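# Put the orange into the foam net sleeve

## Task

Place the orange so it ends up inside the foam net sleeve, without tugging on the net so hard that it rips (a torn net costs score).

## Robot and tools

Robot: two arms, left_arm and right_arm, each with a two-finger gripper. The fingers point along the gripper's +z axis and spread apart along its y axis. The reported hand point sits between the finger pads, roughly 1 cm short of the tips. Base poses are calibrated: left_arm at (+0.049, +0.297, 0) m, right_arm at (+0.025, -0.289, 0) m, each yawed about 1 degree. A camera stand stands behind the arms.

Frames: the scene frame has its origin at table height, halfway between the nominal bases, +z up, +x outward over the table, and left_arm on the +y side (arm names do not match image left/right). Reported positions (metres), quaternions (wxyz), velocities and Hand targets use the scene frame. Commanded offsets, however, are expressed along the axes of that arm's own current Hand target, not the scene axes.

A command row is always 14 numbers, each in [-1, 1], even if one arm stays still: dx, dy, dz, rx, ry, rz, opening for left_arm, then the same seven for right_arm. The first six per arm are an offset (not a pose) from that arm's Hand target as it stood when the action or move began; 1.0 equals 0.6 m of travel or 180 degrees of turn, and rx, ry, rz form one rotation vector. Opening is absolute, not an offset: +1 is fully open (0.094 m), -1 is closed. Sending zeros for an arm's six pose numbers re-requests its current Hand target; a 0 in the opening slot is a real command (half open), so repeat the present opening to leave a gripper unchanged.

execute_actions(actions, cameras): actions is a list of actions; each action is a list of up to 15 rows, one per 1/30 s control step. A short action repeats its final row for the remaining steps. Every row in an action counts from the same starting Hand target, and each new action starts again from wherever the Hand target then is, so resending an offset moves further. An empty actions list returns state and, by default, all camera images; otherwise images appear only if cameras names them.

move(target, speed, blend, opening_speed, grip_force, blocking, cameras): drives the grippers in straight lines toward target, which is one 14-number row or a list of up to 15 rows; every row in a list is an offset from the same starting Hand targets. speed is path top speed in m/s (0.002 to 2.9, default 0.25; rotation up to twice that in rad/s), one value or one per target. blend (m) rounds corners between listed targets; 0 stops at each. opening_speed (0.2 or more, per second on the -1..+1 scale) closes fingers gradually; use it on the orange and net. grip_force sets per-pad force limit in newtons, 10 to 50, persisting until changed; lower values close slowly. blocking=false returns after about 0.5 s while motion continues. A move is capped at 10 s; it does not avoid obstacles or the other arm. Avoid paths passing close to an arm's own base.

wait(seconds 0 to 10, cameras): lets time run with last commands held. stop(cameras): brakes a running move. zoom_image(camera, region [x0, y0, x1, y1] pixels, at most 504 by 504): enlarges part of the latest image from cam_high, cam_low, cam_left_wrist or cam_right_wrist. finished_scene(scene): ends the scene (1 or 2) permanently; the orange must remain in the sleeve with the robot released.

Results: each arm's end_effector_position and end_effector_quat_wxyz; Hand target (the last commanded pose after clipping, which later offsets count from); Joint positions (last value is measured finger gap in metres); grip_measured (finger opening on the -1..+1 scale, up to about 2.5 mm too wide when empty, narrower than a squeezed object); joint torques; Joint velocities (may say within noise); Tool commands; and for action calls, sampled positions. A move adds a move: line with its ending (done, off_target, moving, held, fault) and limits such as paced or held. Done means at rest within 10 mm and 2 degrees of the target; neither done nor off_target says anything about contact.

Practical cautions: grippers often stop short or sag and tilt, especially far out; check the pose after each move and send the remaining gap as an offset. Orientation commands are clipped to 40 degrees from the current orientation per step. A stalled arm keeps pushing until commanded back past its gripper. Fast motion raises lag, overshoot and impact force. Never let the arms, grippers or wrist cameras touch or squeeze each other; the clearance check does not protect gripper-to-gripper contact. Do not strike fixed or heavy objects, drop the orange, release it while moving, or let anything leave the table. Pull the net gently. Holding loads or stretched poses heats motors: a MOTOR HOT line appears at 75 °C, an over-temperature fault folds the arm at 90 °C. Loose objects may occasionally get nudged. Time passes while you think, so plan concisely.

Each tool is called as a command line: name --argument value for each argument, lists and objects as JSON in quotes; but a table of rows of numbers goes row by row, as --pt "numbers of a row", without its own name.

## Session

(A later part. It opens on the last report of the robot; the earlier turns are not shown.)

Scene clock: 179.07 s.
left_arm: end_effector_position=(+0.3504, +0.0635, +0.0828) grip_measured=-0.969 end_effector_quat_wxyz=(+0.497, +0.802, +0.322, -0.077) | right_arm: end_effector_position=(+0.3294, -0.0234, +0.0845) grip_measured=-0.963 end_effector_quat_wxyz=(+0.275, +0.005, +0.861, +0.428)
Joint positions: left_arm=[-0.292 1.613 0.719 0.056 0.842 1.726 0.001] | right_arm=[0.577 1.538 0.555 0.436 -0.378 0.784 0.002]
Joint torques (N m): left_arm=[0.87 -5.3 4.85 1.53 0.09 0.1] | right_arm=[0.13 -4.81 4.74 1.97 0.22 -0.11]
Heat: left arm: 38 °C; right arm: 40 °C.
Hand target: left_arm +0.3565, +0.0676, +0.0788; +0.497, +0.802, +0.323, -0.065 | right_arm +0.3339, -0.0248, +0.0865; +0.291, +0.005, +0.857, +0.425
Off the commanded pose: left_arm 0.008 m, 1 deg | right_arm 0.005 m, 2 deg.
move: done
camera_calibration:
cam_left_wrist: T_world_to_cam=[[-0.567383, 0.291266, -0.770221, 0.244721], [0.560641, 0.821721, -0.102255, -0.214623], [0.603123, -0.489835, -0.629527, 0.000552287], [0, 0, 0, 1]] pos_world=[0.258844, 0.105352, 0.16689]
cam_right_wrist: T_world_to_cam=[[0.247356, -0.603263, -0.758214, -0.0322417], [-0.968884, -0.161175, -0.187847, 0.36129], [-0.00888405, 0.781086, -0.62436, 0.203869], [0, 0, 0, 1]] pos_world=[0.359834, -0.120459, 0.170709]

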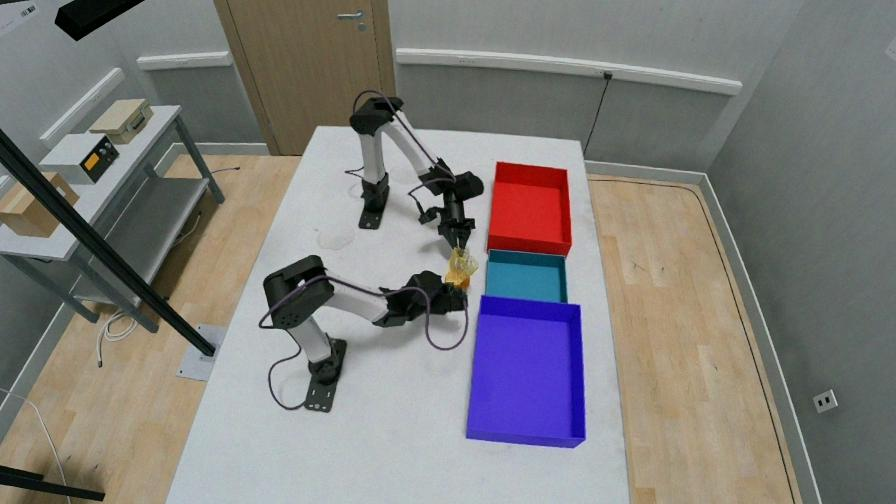

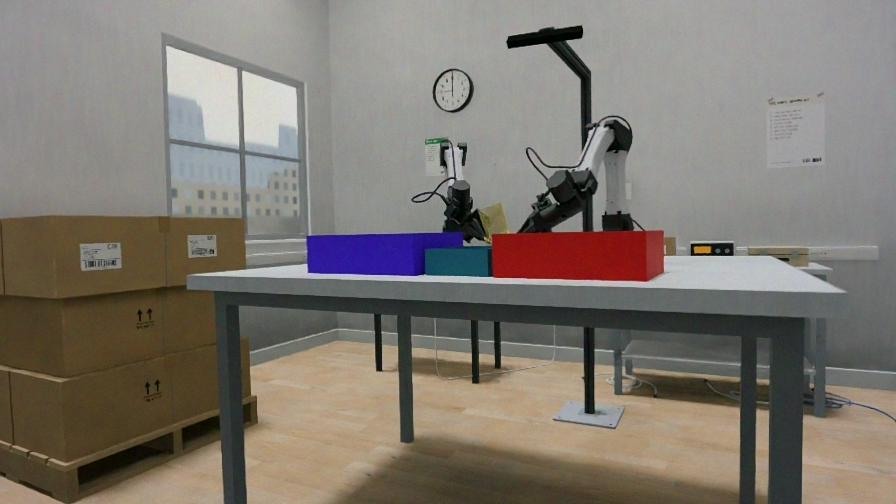

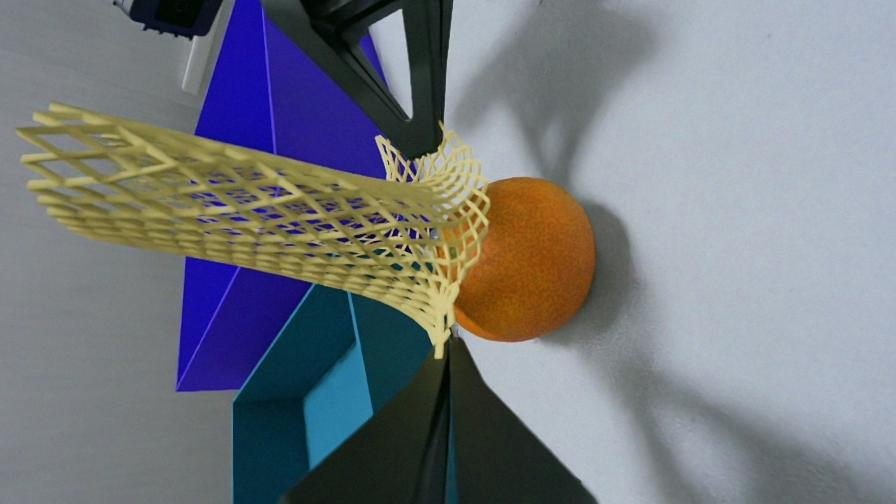

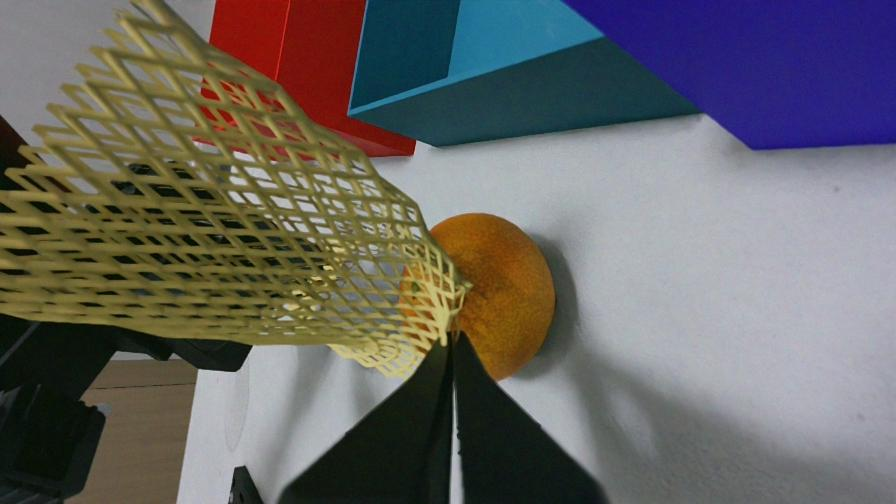

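move --target '[0.0230, -0.0332, 0.0102, 0, 0, 0, -1, 0.0222, -0.0300, 0.0207, 0, 0, 0, -1]' --speed 0.05 --cameras '["cam_high", "cam_left_wrist", "cam_right_wrist"]'

Scene clock: 211.40 s.
left_arm: end_effector_position=(+0.3529, +0.0696, +0.0592) grip_measured=-0.969 end_effector_quat_wxyz=(+0.496, +0.804, +0.321, -0.071) | right_arm: end_effector_position=(+0.3296, -0.0215, +0.0609) grip_measured=-0.963 end_effector_quat_wxyz=(+0.278, +0.002, +0.859, +0.430)
Joint positions: left_arm=[-0.272 1.682 0.677 0.154 0.846 1.754 0.001] | right_arm=[0.582 1.639 0.512 0.59 -0.376 0.784 0.002]
Joint torques (N m): left_arm=[1.32 -5.37 4.4 1.48 0.19 0.09] | right_arm=[0.29 -5.26 4.33 1.95 0.25 -0.16]
Heat: left arm: 38 °C; right arm: 41 °C.
Hand target: left_arm +0.3570, +0.0746, +0.0548; +0.497, +0.802, +0.323, -0.065 | right_arm +0.3334, -0.0238, +0.0609; +0.291, +0.005, +0.857, +0.425
Off the commanded pose: left_arm 0.008 m, 1 deg | right_arm 0.005 m, 2 deg.
move: done
camera_calibration:
cam_left_wrist: T_world_to_cam=[[-0.560154, 0.293982, -0.774469, 0.223579], [0.55906, 0.824058, -0.0915482, -0.22372], [0.611293, -0.484255, -0.625953, -0.0162562], [0, 0, 0, 1]] pos_world=[0.260249, 0.110757, 0.142498]
cam_right_wrist: T_world_to_cam=[[0.255536, -0.599176, -0.758742, -0.0515414], [-0.966779, -0.163546, -0.196449, 0.35713], [-0.00638174, 0.783735, -0.621063, 0.186532], [0, 0, 0, 1]] pos_world=[0.359627, -0.118667, 0.146899]
Images, in order (width x height): cam_high 896x504, cam_left_wrist 896x504, cam_right_wrist 896x504.

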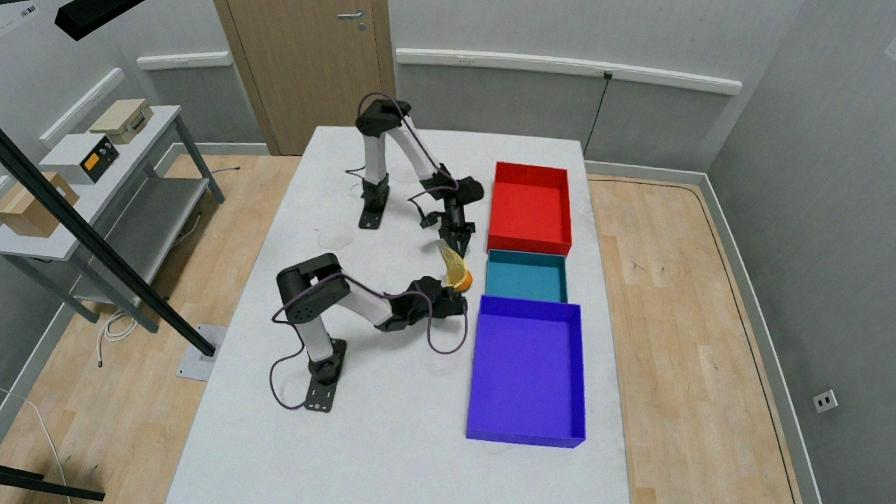

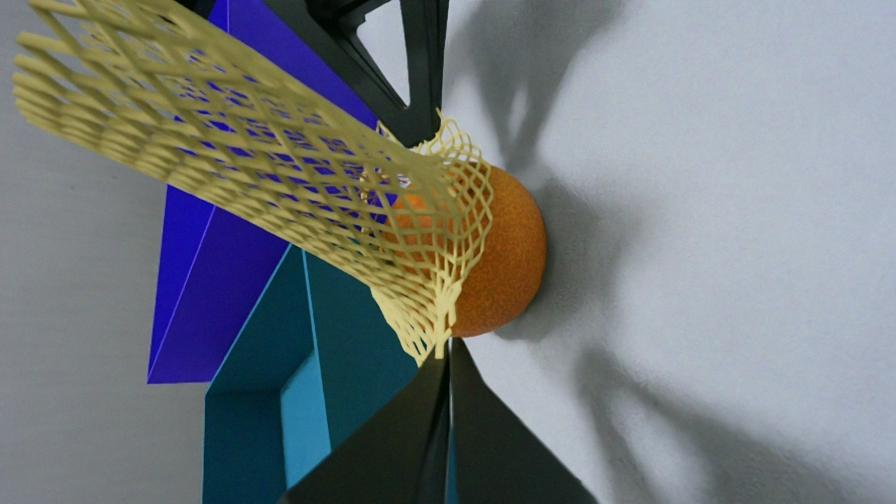

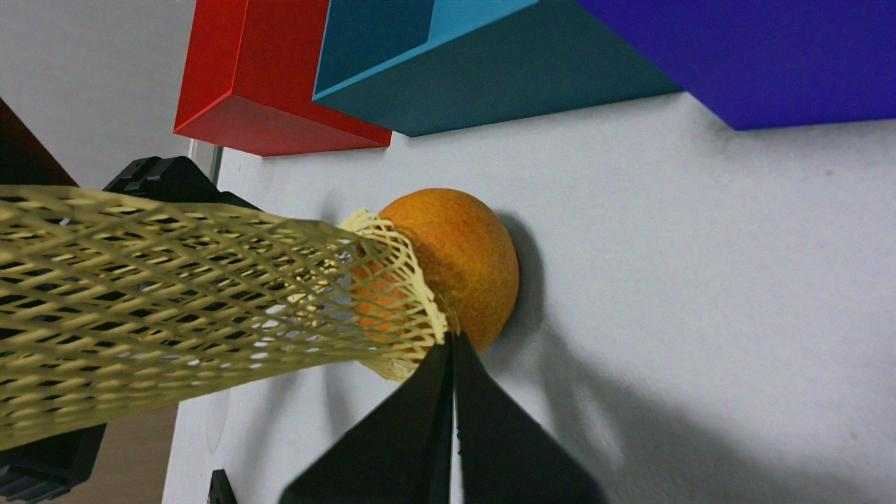

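zoom_image --camera "cam_left_wrist" --region '[340, 90, 580, 370]'

zoom_image --camera "cam_right_wrist" --region '[290, 160, 560, 400]'

zoom_image --camera "cam_high" --region '[420, 230, 500, 310]'

Scaled by 1.800.

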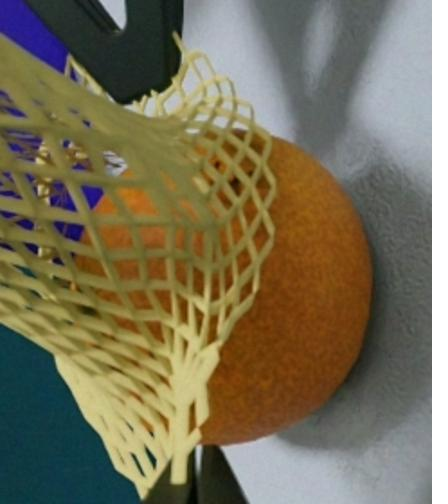

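Scaled by 1.867.

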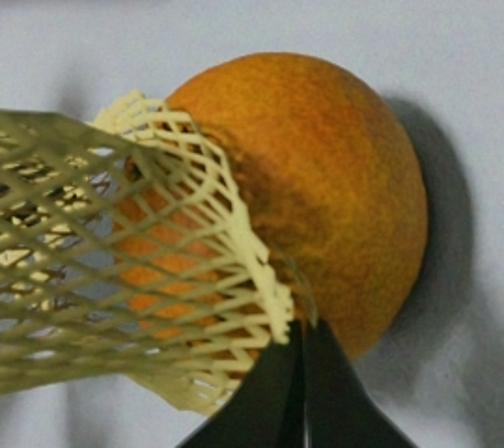

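Scaled by 6.300.

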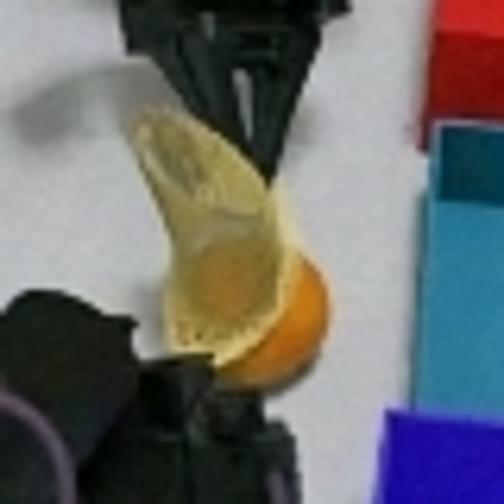

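move --pt "-0.0269 0.0478 -0.0314 0 0 0 -1 -0.0288 0.0427 -0.0273 0 0 0 -1" --pt "-0.0277 0.0638 -0.0063 0 0 0.0667 -1 -0.0392 0.0547 0.0022 0 0 0.111 -1" --speed 0.06 --blend 0.004 --cameras '["cam_high", "cam_left_wrist", "cam_right_wrist"]'

Scene clock: 254.33 s.
left_arm: end_effector_position=(+0.3563, +0.0606, +0.0894) grip_measured=-0.969 end_effector_quat_wxyz=(+0.502, +0.830, +0.243, -0.027) | right_arm: end_effector_position=(+0.3402, -0.0099, +0.0915) grip_measured=-0.963 end_effector_quat_wxyz=(+0.212, +0.146, +0.843, +0.471)
Joint positions: left_arm=[-0.296 1.616 0.753 0.033 0.835 1.913 0.001] | right_arm=[0.605 1.579 0.608 0.455 -0.343 1.131 0.002]
Joint torques (N m): left_arm=[-0.58 -5.45 7.64 1.3 0.02 0.09] | right_arm=[0.17 -5.34 8.2 1.45 0.17 0.07]
Heat: left arm: 37 °C; right arm: 39 °C.
Hand target: left_arm +0.3655, +0.0589, +0.0927; +0.502, +0.832, +0.238, -0.013 | right_arm +0.3458, -0.0080, +0.0959; +0.213, +0.153, +0.843, +0.469
Off the commanded pose: left_arm 0.010 m, 2 deg | right_arm 0.007 m, 1 deg.
move: done
camera_calibration:
cam_left_wrist: T_world_to_cam=[[-0.401822, 0.36791, -0.838559, 0.196384], [0.640948, 0.767022, 0.0293939, -0.251863], [0.654007, -0.525661, -0.544017, -0.0237584], [0, 0, 0, 1]] pos_world=[0.255881, 0.108444, 0.159158]
cam_right_wrist: T_world_to_cam=[[-0.0256973, -0.482243, -0.875661, 0.0833469], [-0.999641, 0.0190605, 0.0188386, 0.368609], [0.00760574, 0.87583, -0.482559, 0.180098], [0, 0, 0, 1]] pos_world=[0.369249, -0.124568, 0.152948]
Images, in order (width x height): cam_high 896x504, cam_left_wrist 896x504, cam_right_wrist 896x504.

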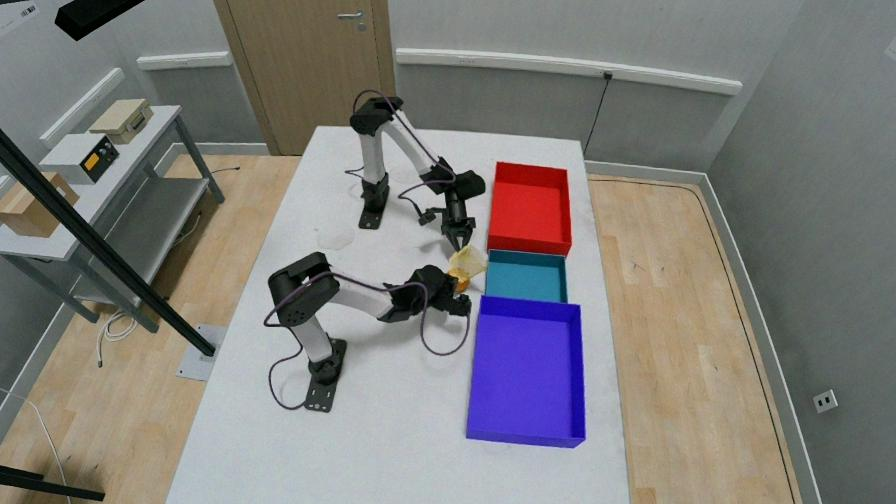

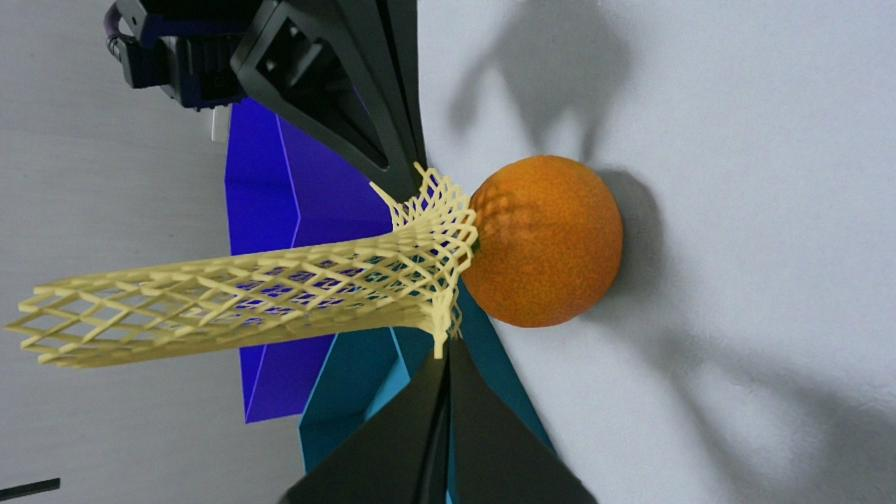

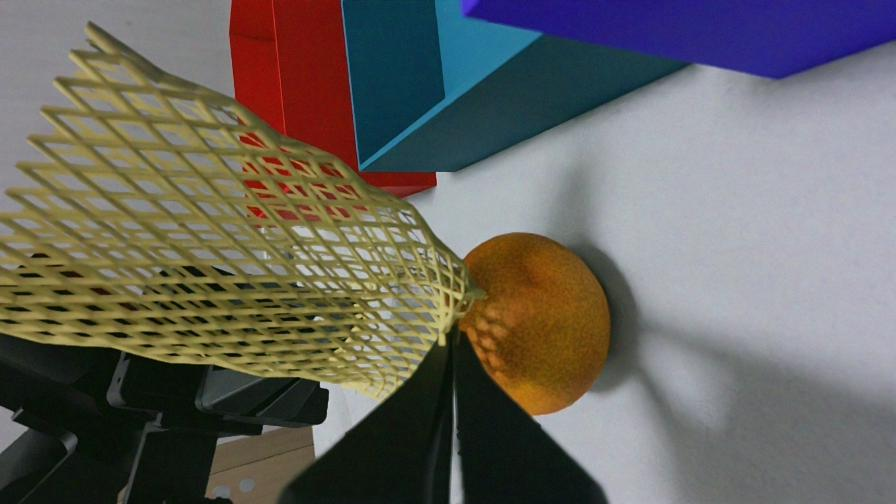

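move --target '[0.0008, -0.0458, 0.0030, 0, 0, 0, -1, 0.0097, -0.0458, -0.0092, 0, 0, 0, -1]' --speed 0.06 --cameras '["cam_high", "cam_left_wrist", "cam_right_wrist"]'

Scene clock: 311.33 s.
left_arm: end_effector_position=(+0.3491, +0.0629, +0.0730) grip_measured=-0.969 end_effector_quat_wxyz=(+0.501, +0.833, +0.235, -0.023) | right_arm: end_effector_position=(+0.3313, -0.0199, +0.0719) grip_measured=-0.963 end_effector_quat_wxyz=(+0.202, +0.152, +0.848, +0.466)
Joint positions: left_arm=[-0.296 1.636 0.694 0.107 0.835 1.935 0.001] | right_arm=[0.589 1.596 0.543 0.51 -0.36 1.131 0.002]
Joint torques (N m): left_arm=[1.32 -5.3 4.66 1.49 0.13 0.09] | right_arm=[-1.03 -4.93 4.41 2 0.03 -0.08]
Heat: left arm: 37 °C; right arm: 38 °C.
Hand target: left_arm +0.3551, +0.0682, +0.0689; +0.502, +0.832, +0.238, -0.013 | right_arm +0.3363, -0.0234, +0.0737; +0.213, +0.153, +0.843, +0.469
Off the commanded pose: left_arm 0.009 m, 1 deg | right_arm 0.006 m, 1 deg.
move: done
camera_calibration:
cam_left_wrist: T_world_to_cam=[[-0.386273, 0.376885, -0.841873, 0.173125], [0.648572, 0.759959, 0.042633, -0.251805], [0.655857, -0.529547, -0.537988, -0.0277251], [0, 0, 0, 1]] pos_world=[0.248371, 0.111432, 0.141569]
cam_right_wrist: T_world_to_cam=[[-0.0492417, -0.488417, -0.87122, 0.0684873], [-0.998777, 0.0201345, 0.0451636, 0.358118], [-0.00451701, 0.872378, -0.488811, 0.183863], [0, 0, 0, 1]] pos_world=[0.361883, -0.134158, 0.133368]
Images, in order (width x height): cam_high 896x504, cam_left_wrist 896x504, cam_right_wrist 896x504.

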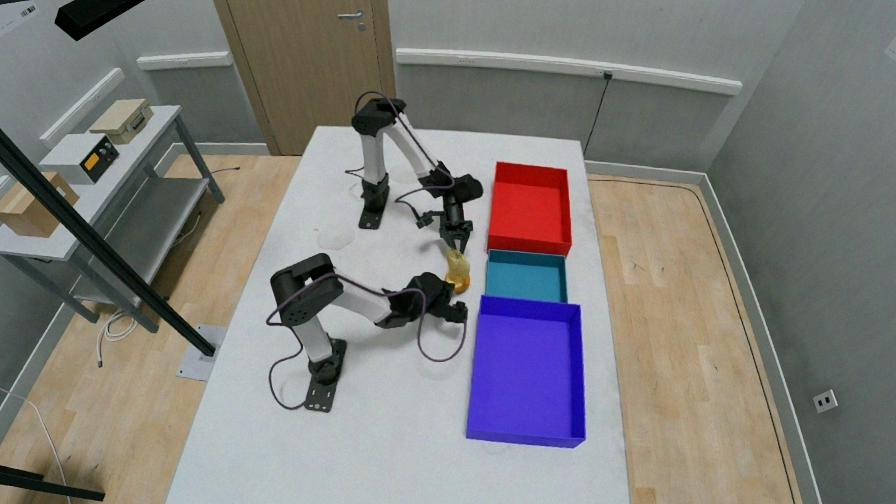

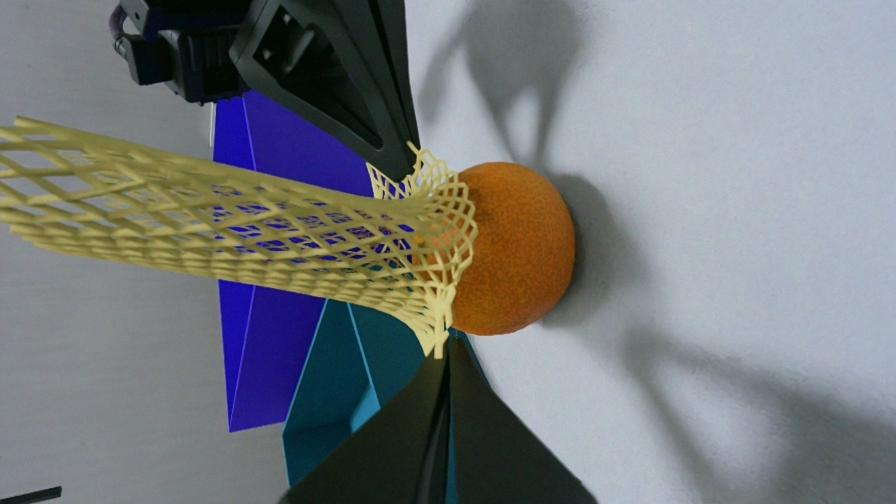

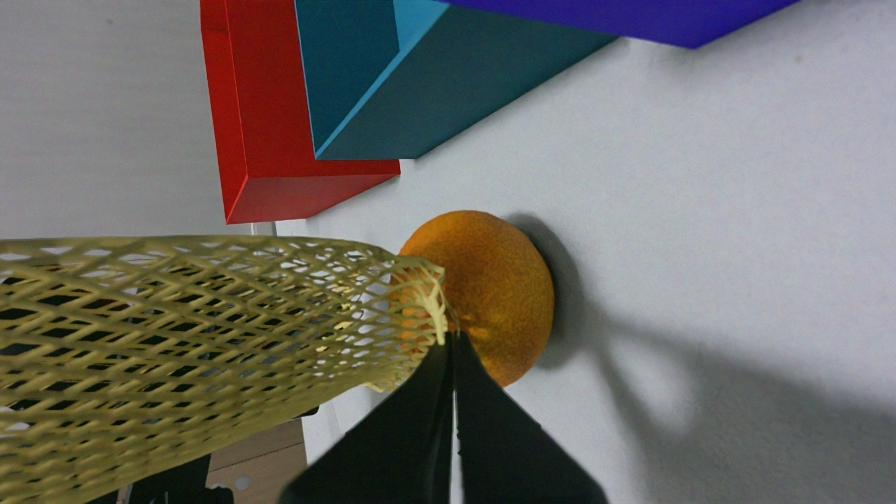

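zoom_image --camera "cam_left_wrist" --region '[340, 110, 610, 370]'

zoom_image --camera "cam_right_wrist" --region '[310, 190, 580, 410]'

zoom_image --camera "cam_high" --region '[425, 235, 495, 305]'

Scaled by 1.867.

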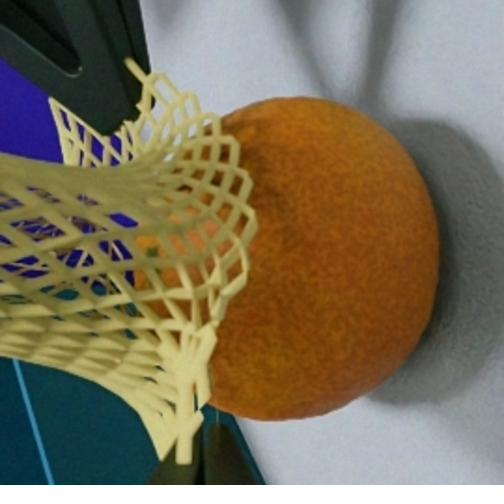

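Scaled by 1.867.

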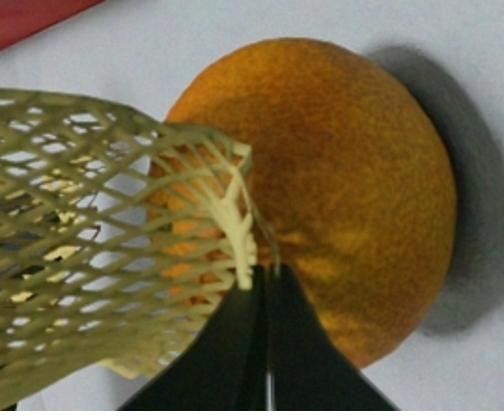

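Scaled by 7.200.

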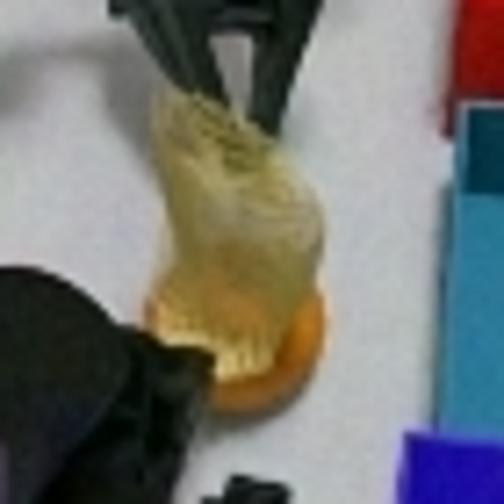

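move --target '[0.0285, -0.0445, 0.0222, 0.0424, 0.0133, 0, -1, 0.0027, -0.0463, 0.0278, 0.0430, 0.0109, 0, -1]' --speed 0.05 --cameras '["cam_high", "cam_left_wrist", "cam_right_wrist"]'

Scene clock: 352.43 s.
left_arm: end_effector_position=(+0.3584, +0.0693, +0.0443) grip_measured=-0.969 end_effector_quat_wxyz=(+0.459, +0.857, +0.235, -0.010) | right_arm: end_effector_position=(+0.3356, -0.0190, +0.0475) grip_measured=-0.963 end_effector_quat_wxyz=(+0.184, +0.153, +0.868, +0.435)
Joint positions: left_arm=[-0.296 1.718 0.736 0.056 0.762 2.024 0.001] | right_arm=[0.589 1.676 0.592 0.452 -0.35 1.098 0.002]
Joint torques (N m): left_arm=[0.06 -5.35 6.63 0.8 -0.11 0.09] | right_arm=[-0.92 -4.96 6.98 1.14 0.2 -0.27]
Heat: left arm: 37 °C; right arm: 41 °C.
Hand target: left_arm +0.3622, +0.0738, +0.0358; +0.440, +0.863, +0.247, -0.011 | right_arm +0.3417, -0.0248, +0.0418; +0.188, +0.159, +0.876, +0.414
Off the commanded pose: left_arm 0.010 m, 3 deg | right_arm 0.010 m, 3 deg.
move: off_target (left_arm, right_arm)
camera_calibration:
cam_left_wrist: T_world_to_cam=[[-0.383222, 0.459655, -0.801161, 0.141518], [0.649081, 0.75112, 0.120467, -0.264476], [0.657141, -0.473853, -0.586199, -0.0480438], [0, 0, 0, 1]] pos_world=[0.25747, 0.110838, 0.117076]
cam_right_wrist: T_world_to_cam=[[-0.0863286, -0.546563, -0.832957, 0.0574085], [-0.995554, 0.015712, 0.0928706, 0.359974], [-0.0376722, 0.837271, -0.545489, 0.18427], [0, 0, 0, 1]] pos_world=[0.370271, -0.128563, 0.114905]
Images, in order (width x height): cam_high 896x504, cam_left_wrist 896x504, cam_right_wrist 896x504.

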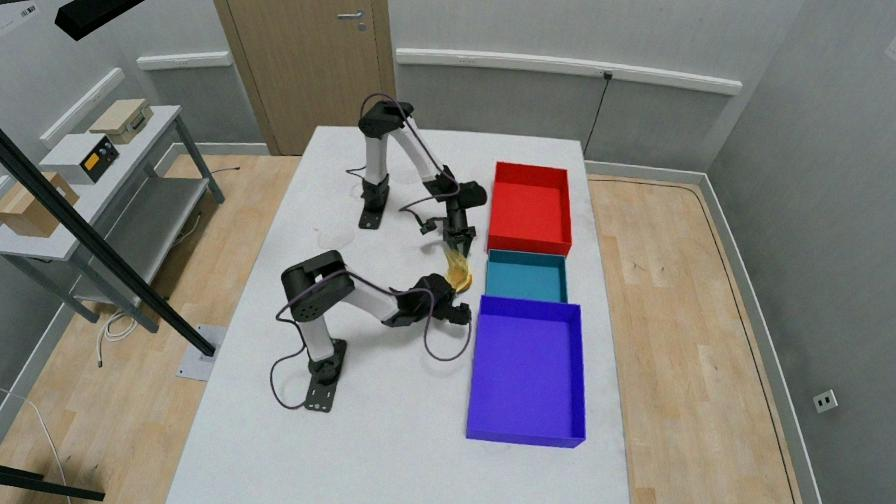

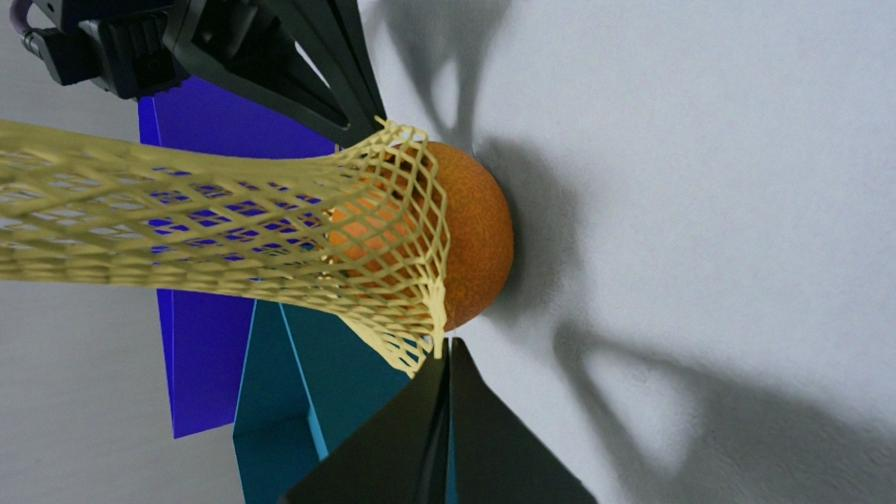

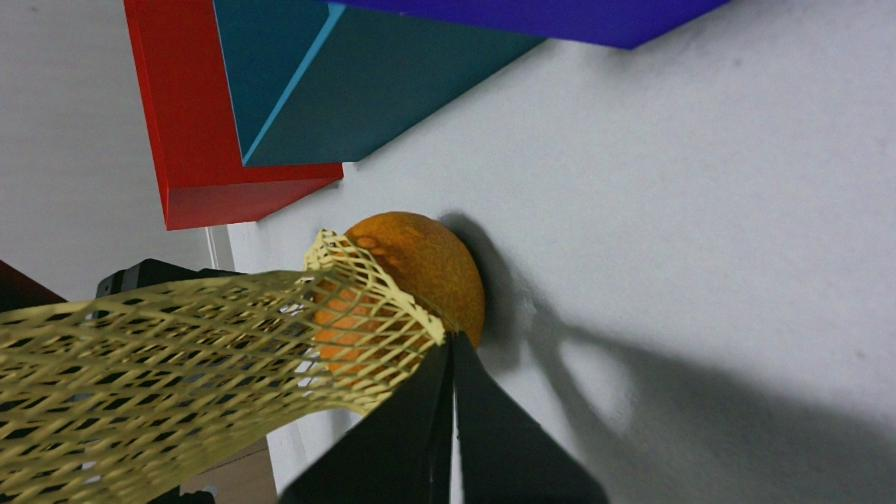

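zoom_image --camera "cam_left_wrist" --region '[290, 100, 540, 380]'

zoom_image --camera "cam_right_wrist" --region '[260, 190, 510, 430]'

zoom_image --camera "cam_high" --region '[425, 235, 495, 305]'

Scaled by 1.800.

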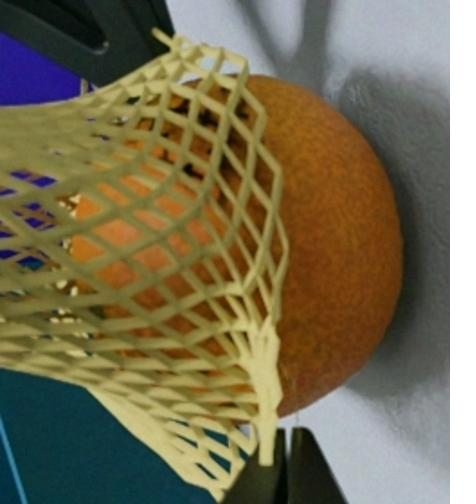

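Scaled by 2.016.

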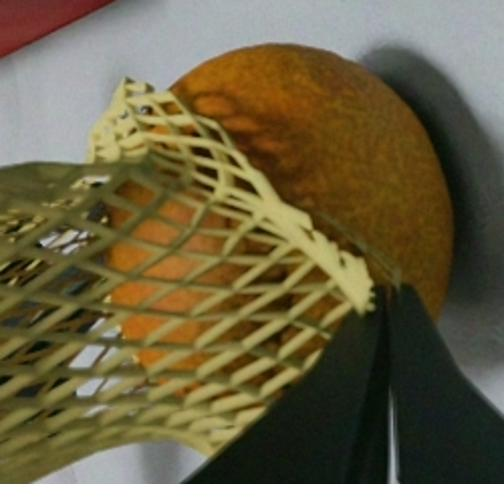

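Scaled by 7.200.

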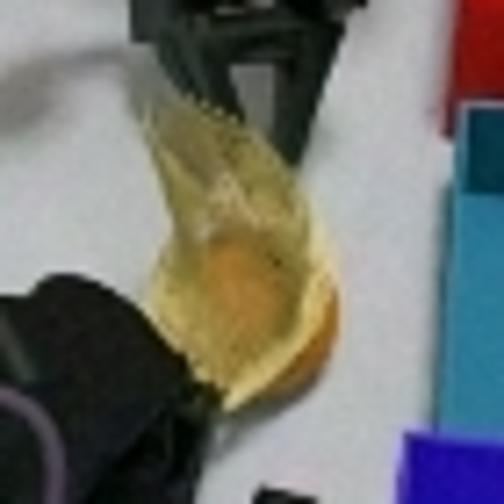

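move --pt "0.0045 -0.0035 0.0047 0 0 0 -1 -0.0063 -0.0097 -0.0022 0 0 0.0833 -1" --pt "0.0130 -0.0202 0.0200 0 0 0 -1 -0.0027 -0.0350 0.0185 0 0 0.1667 -1" --speed 0.05 --blend 0.003 --cameras '["cam_high", "cam_left_wrist", "cam_right_wrist"]'

Scene clock: 398.87 s.
left_arm: end_effector_position=(+0.3618, +0.0682, +0.0281) grip_measured=-0.969 end_effector_quat_wxyz=(+0.455, +0.859, +0.236, -0.015) | right_arm: end_effector_position=(+0.3422, -0.0220, +0.0272) grip_measured=-0.963 end_effector_quat_wxyz=(+0.073, +0.361, +0.808, +0.460)
Joint positions: left_arm=[-0.296 1.784 0.74 0.101 0.762 2.03 0.001] | right_arm=[0.571 1.763 0.592 0.522 -0.36 1.572 0.002]
Joint torques (N m): left_arm=[0.4 -5.35 5.22 1.08 -0.09 0.09] | right_arm=[-1.32 -5.09 4.15 1.49 0.1 0.09]
Heat: left arm: 38 °C; right arm: 36 °C.
Hand target: left_arm +0.3662, +0.0738, +0.0174; +0.440, +0.863, +0.247, -0.011 | right_arm +0.3456, -0.0308, +0.0191; +0.074, +0.381, +0.805, +0.448
Off the commanded pose: left_arm 0.013 m, 2 deg | right_arm 0.013 m, 3 deg.
move: off_target (left_arm, right_arm)
camera_calibration:
cam_left_wrist: T_world_to_cam=[[-0.390482, 0.466198, -0.793841, 0.132364], [0.653069, 0.748038, 0.118062, -0.265025], [0.648864, -0.472332, -0.596555, -0.0571765], [0, 0, 0, 1]] pos_world=[0.261865, 0.109535, 0.102257]
cam_right_wrist: T_world_to_cam=[[-0.496093, -0.287584, -0.81926, 0.185077], [-0.866705, 0.220636, 0.447373, 0.319229], [0.0521013, 0.931995, -0.358707, 0.142263], [0, 0, 0, 1]] pos_world=[0.361081, -0.149797, 0.059843]
Images, in order (width x height): cam_high 896x504, cam_left_wrist 896x504, cam_right_wrist 896x504.

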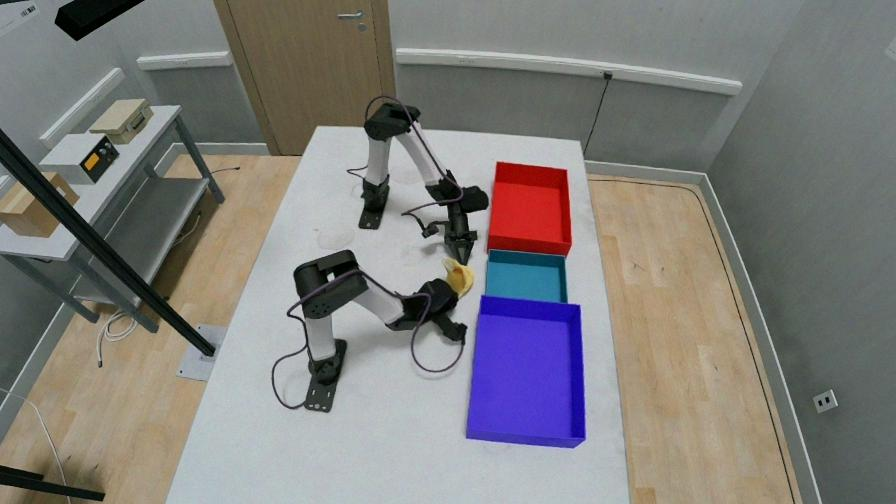

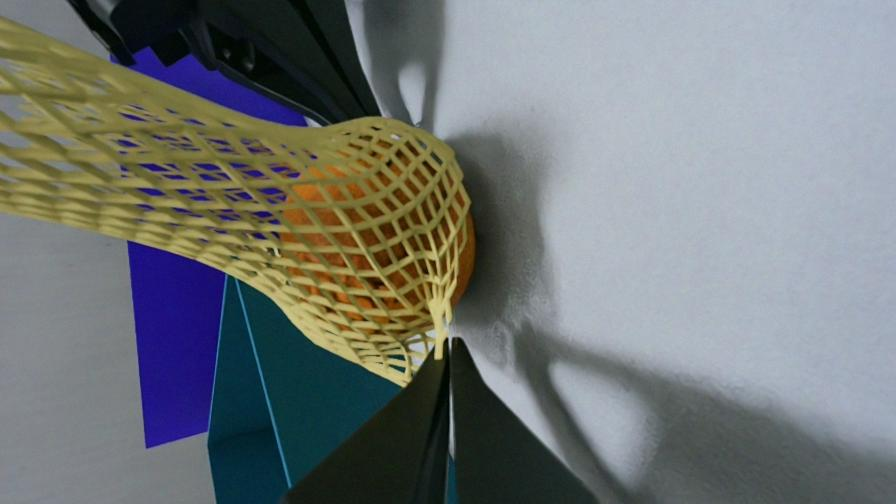

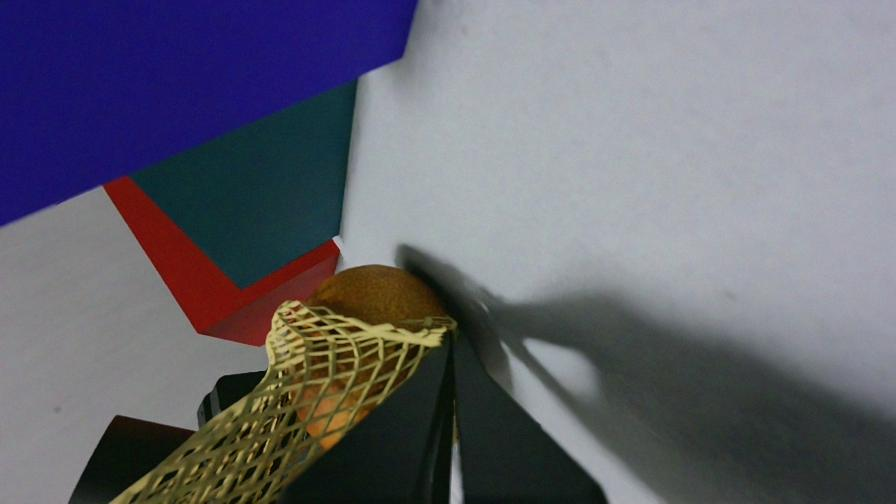

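zoom_image --camera "cam_left_wrist" --region '[250, 90, 510, 390]'

zoom_image --camera "cam_right_wrist" --region '[240, 230, 520, 460]'

zoom_image --camera "cam_high" --region '[425, 235, 495, 305]'

Scaled by 1.680.

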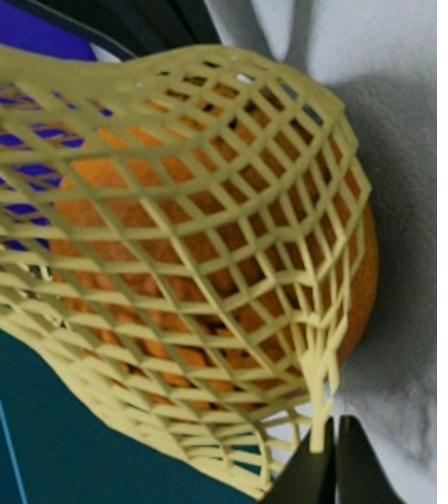

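Scaled by 1.800.

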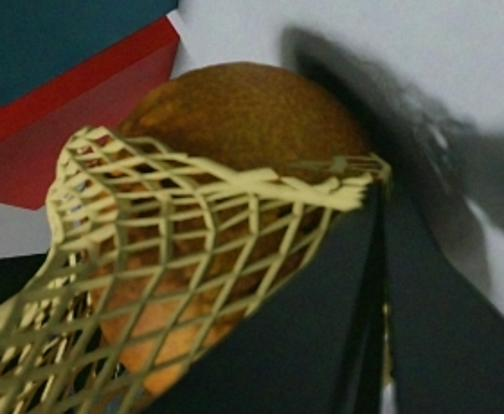

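Scaled by 7.200.

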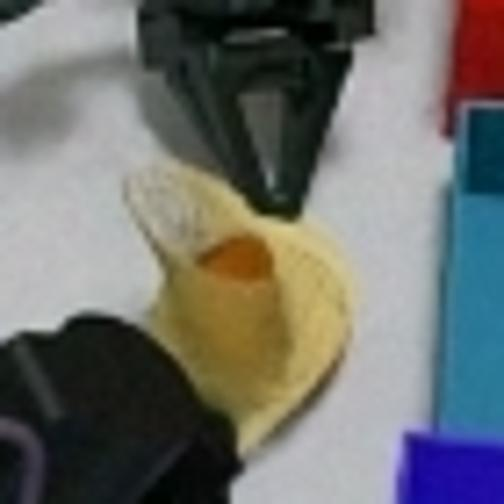

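move --target '[0.0225, 0.0038, 0.0098, 0, 0, -0.139, -1, -0.0182, 0.0063, 0.0155, 0, 0, 0.0556, -1]' --speed 0.05 --cameras '["cam_high", "cam_left_wrist", "cam_right_wrist"]'

Scene clock: 437.23 s.
left_arm: end_effector_position=(+0.3715, +0.0662, +0.0184) grip_measured=-0.969 end_effector_quat_wxyz=(+0.438, +0.796, +0.404, -0.108) | right_arm: end_effector_position=(+0.3504, -0.0250, +0.0157) grip_measured=-0.963 end_effector_quat_wxyz=(+0.029, +0.433, +0.775, +0.460)
Joint positions: left_arm=[-0.293 1.847 0.782 0.105 0.762 1.637 0.001] | right_arm=[0.546 1.821 0.615 0.538 -0.38 1.732 0.002]
Joint torques (N m): left_arm=[1.44 -6.15 6.16 1.01 -0.01 -0.25] | right_arm=[-1.36 -5.85 6.04 1.33 0.19 0.07]
Heat: left arm: 37 °C; right arm: 37 °C.
Hand target: left_arm +0.3802, +0.0738, +0.0124; +0.427, +0.790, +0.428, -0.106 | right_arm +0.3596, -0.0309, +0.0141; +0.035, +0.450, +0.769, +0.453
Off the commanded pose: left_arm 0.013 m, 3 deg | right_arm 0.011 m, 2 deg.
move: off_target (left_arm, right_arm)
camera_calibration:
cam_left_wrist: T_world_to_cam=[[-0.715608, 0.285664, -0.637417, 0.259191], [0.45903, 0.880158, -0.120888, -0.201046], [0.526495, -0.379102, -0.760976, -0.0277203], [0, 0, 0, 1]] pos_world=[0.29236, 0.0924016, 0.119814]
cam_right_wrist: T_world_to_cam=[[-0.624848, -0.174941, -0.760895, 0.225805], [-0.774061, 0.266079, 0.574484, 0.298842], [0.101957, 0.947944, -0.301673, 0.12262], [0, 0, 0, 1]] pos_world=[0.359913, -0.156249, 0.0371248]
Images, in order (width x height): cam_high 896x504, cam_left_wrist 896x504, cam_right_wrist 896x504.

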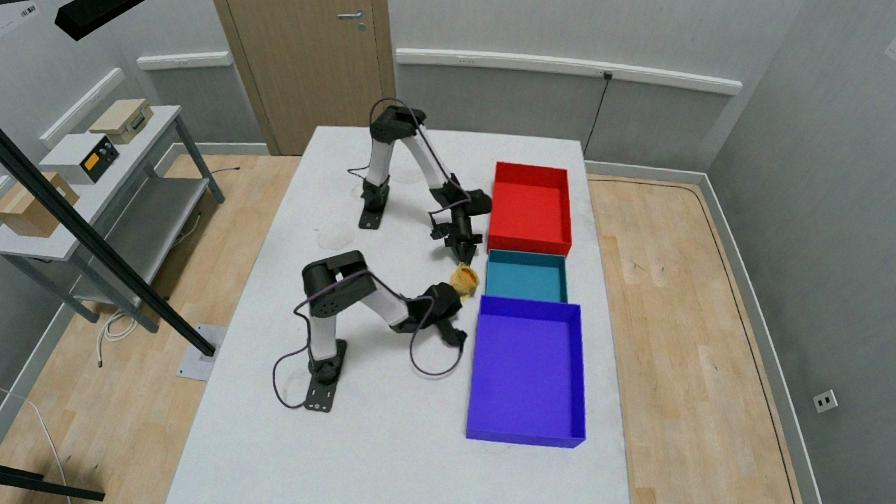

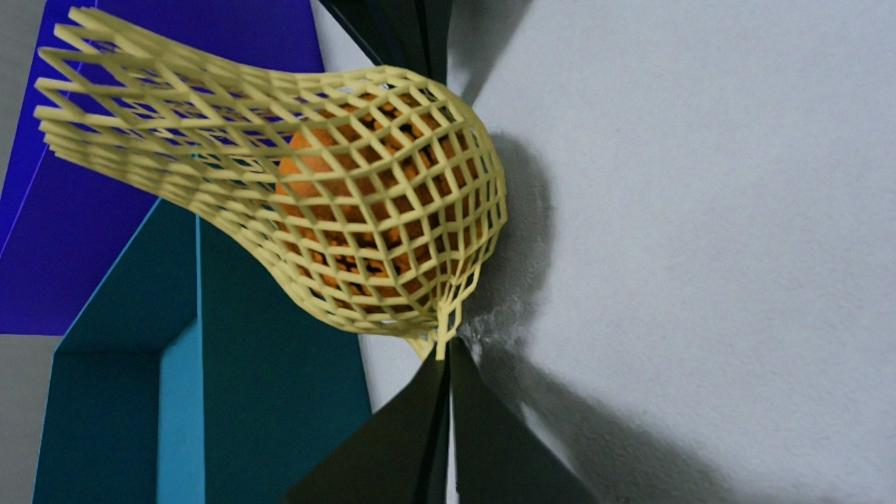

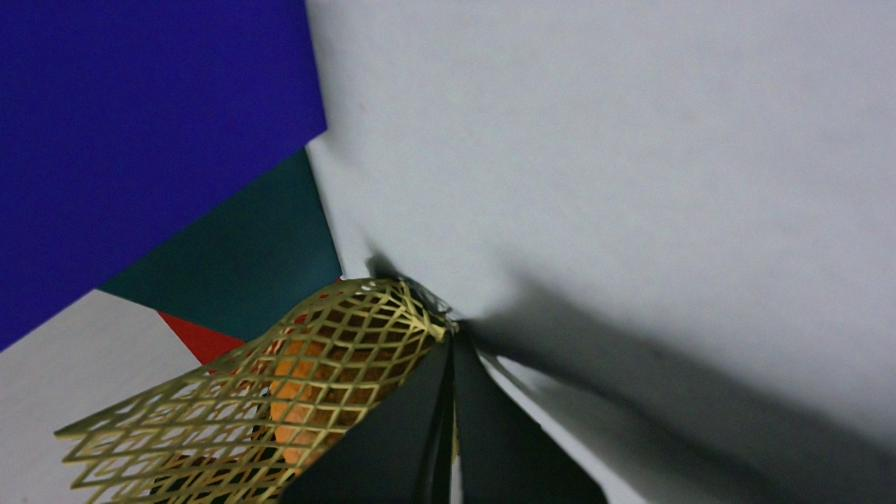

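zoom_image --camera "cam_left_wrist" --region '[230, 50, 550, 370]'

zoom_image --camera "cam_right_wrist" --region '[240, 250, 520, 500]'

zoom_image --camera "cam_high" --region '[430, 240, 500, 310]'

Scaled by 1.575.

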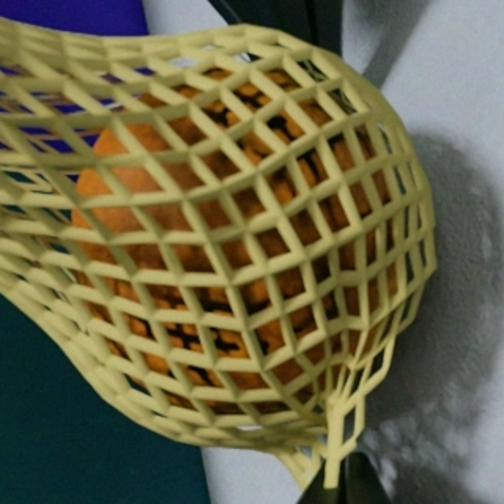

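Scaled by 1.800.

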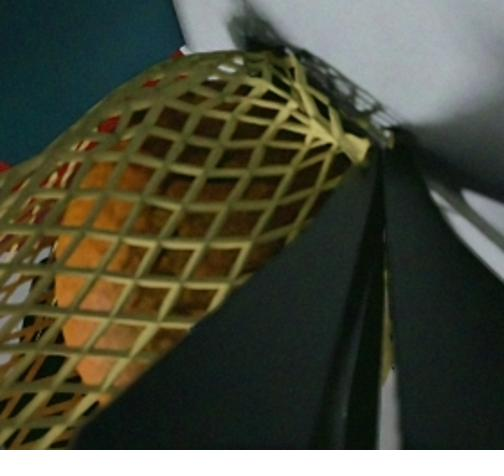

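Scaled by 7.200.

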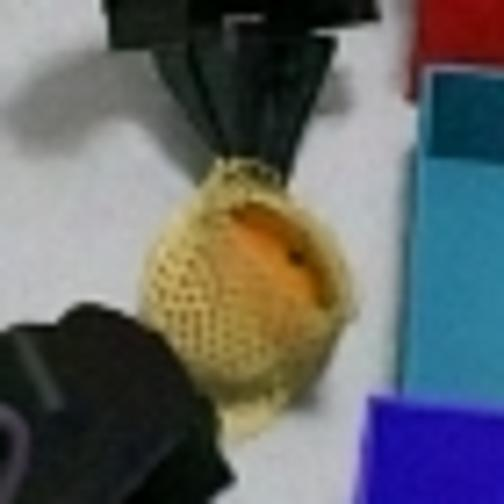

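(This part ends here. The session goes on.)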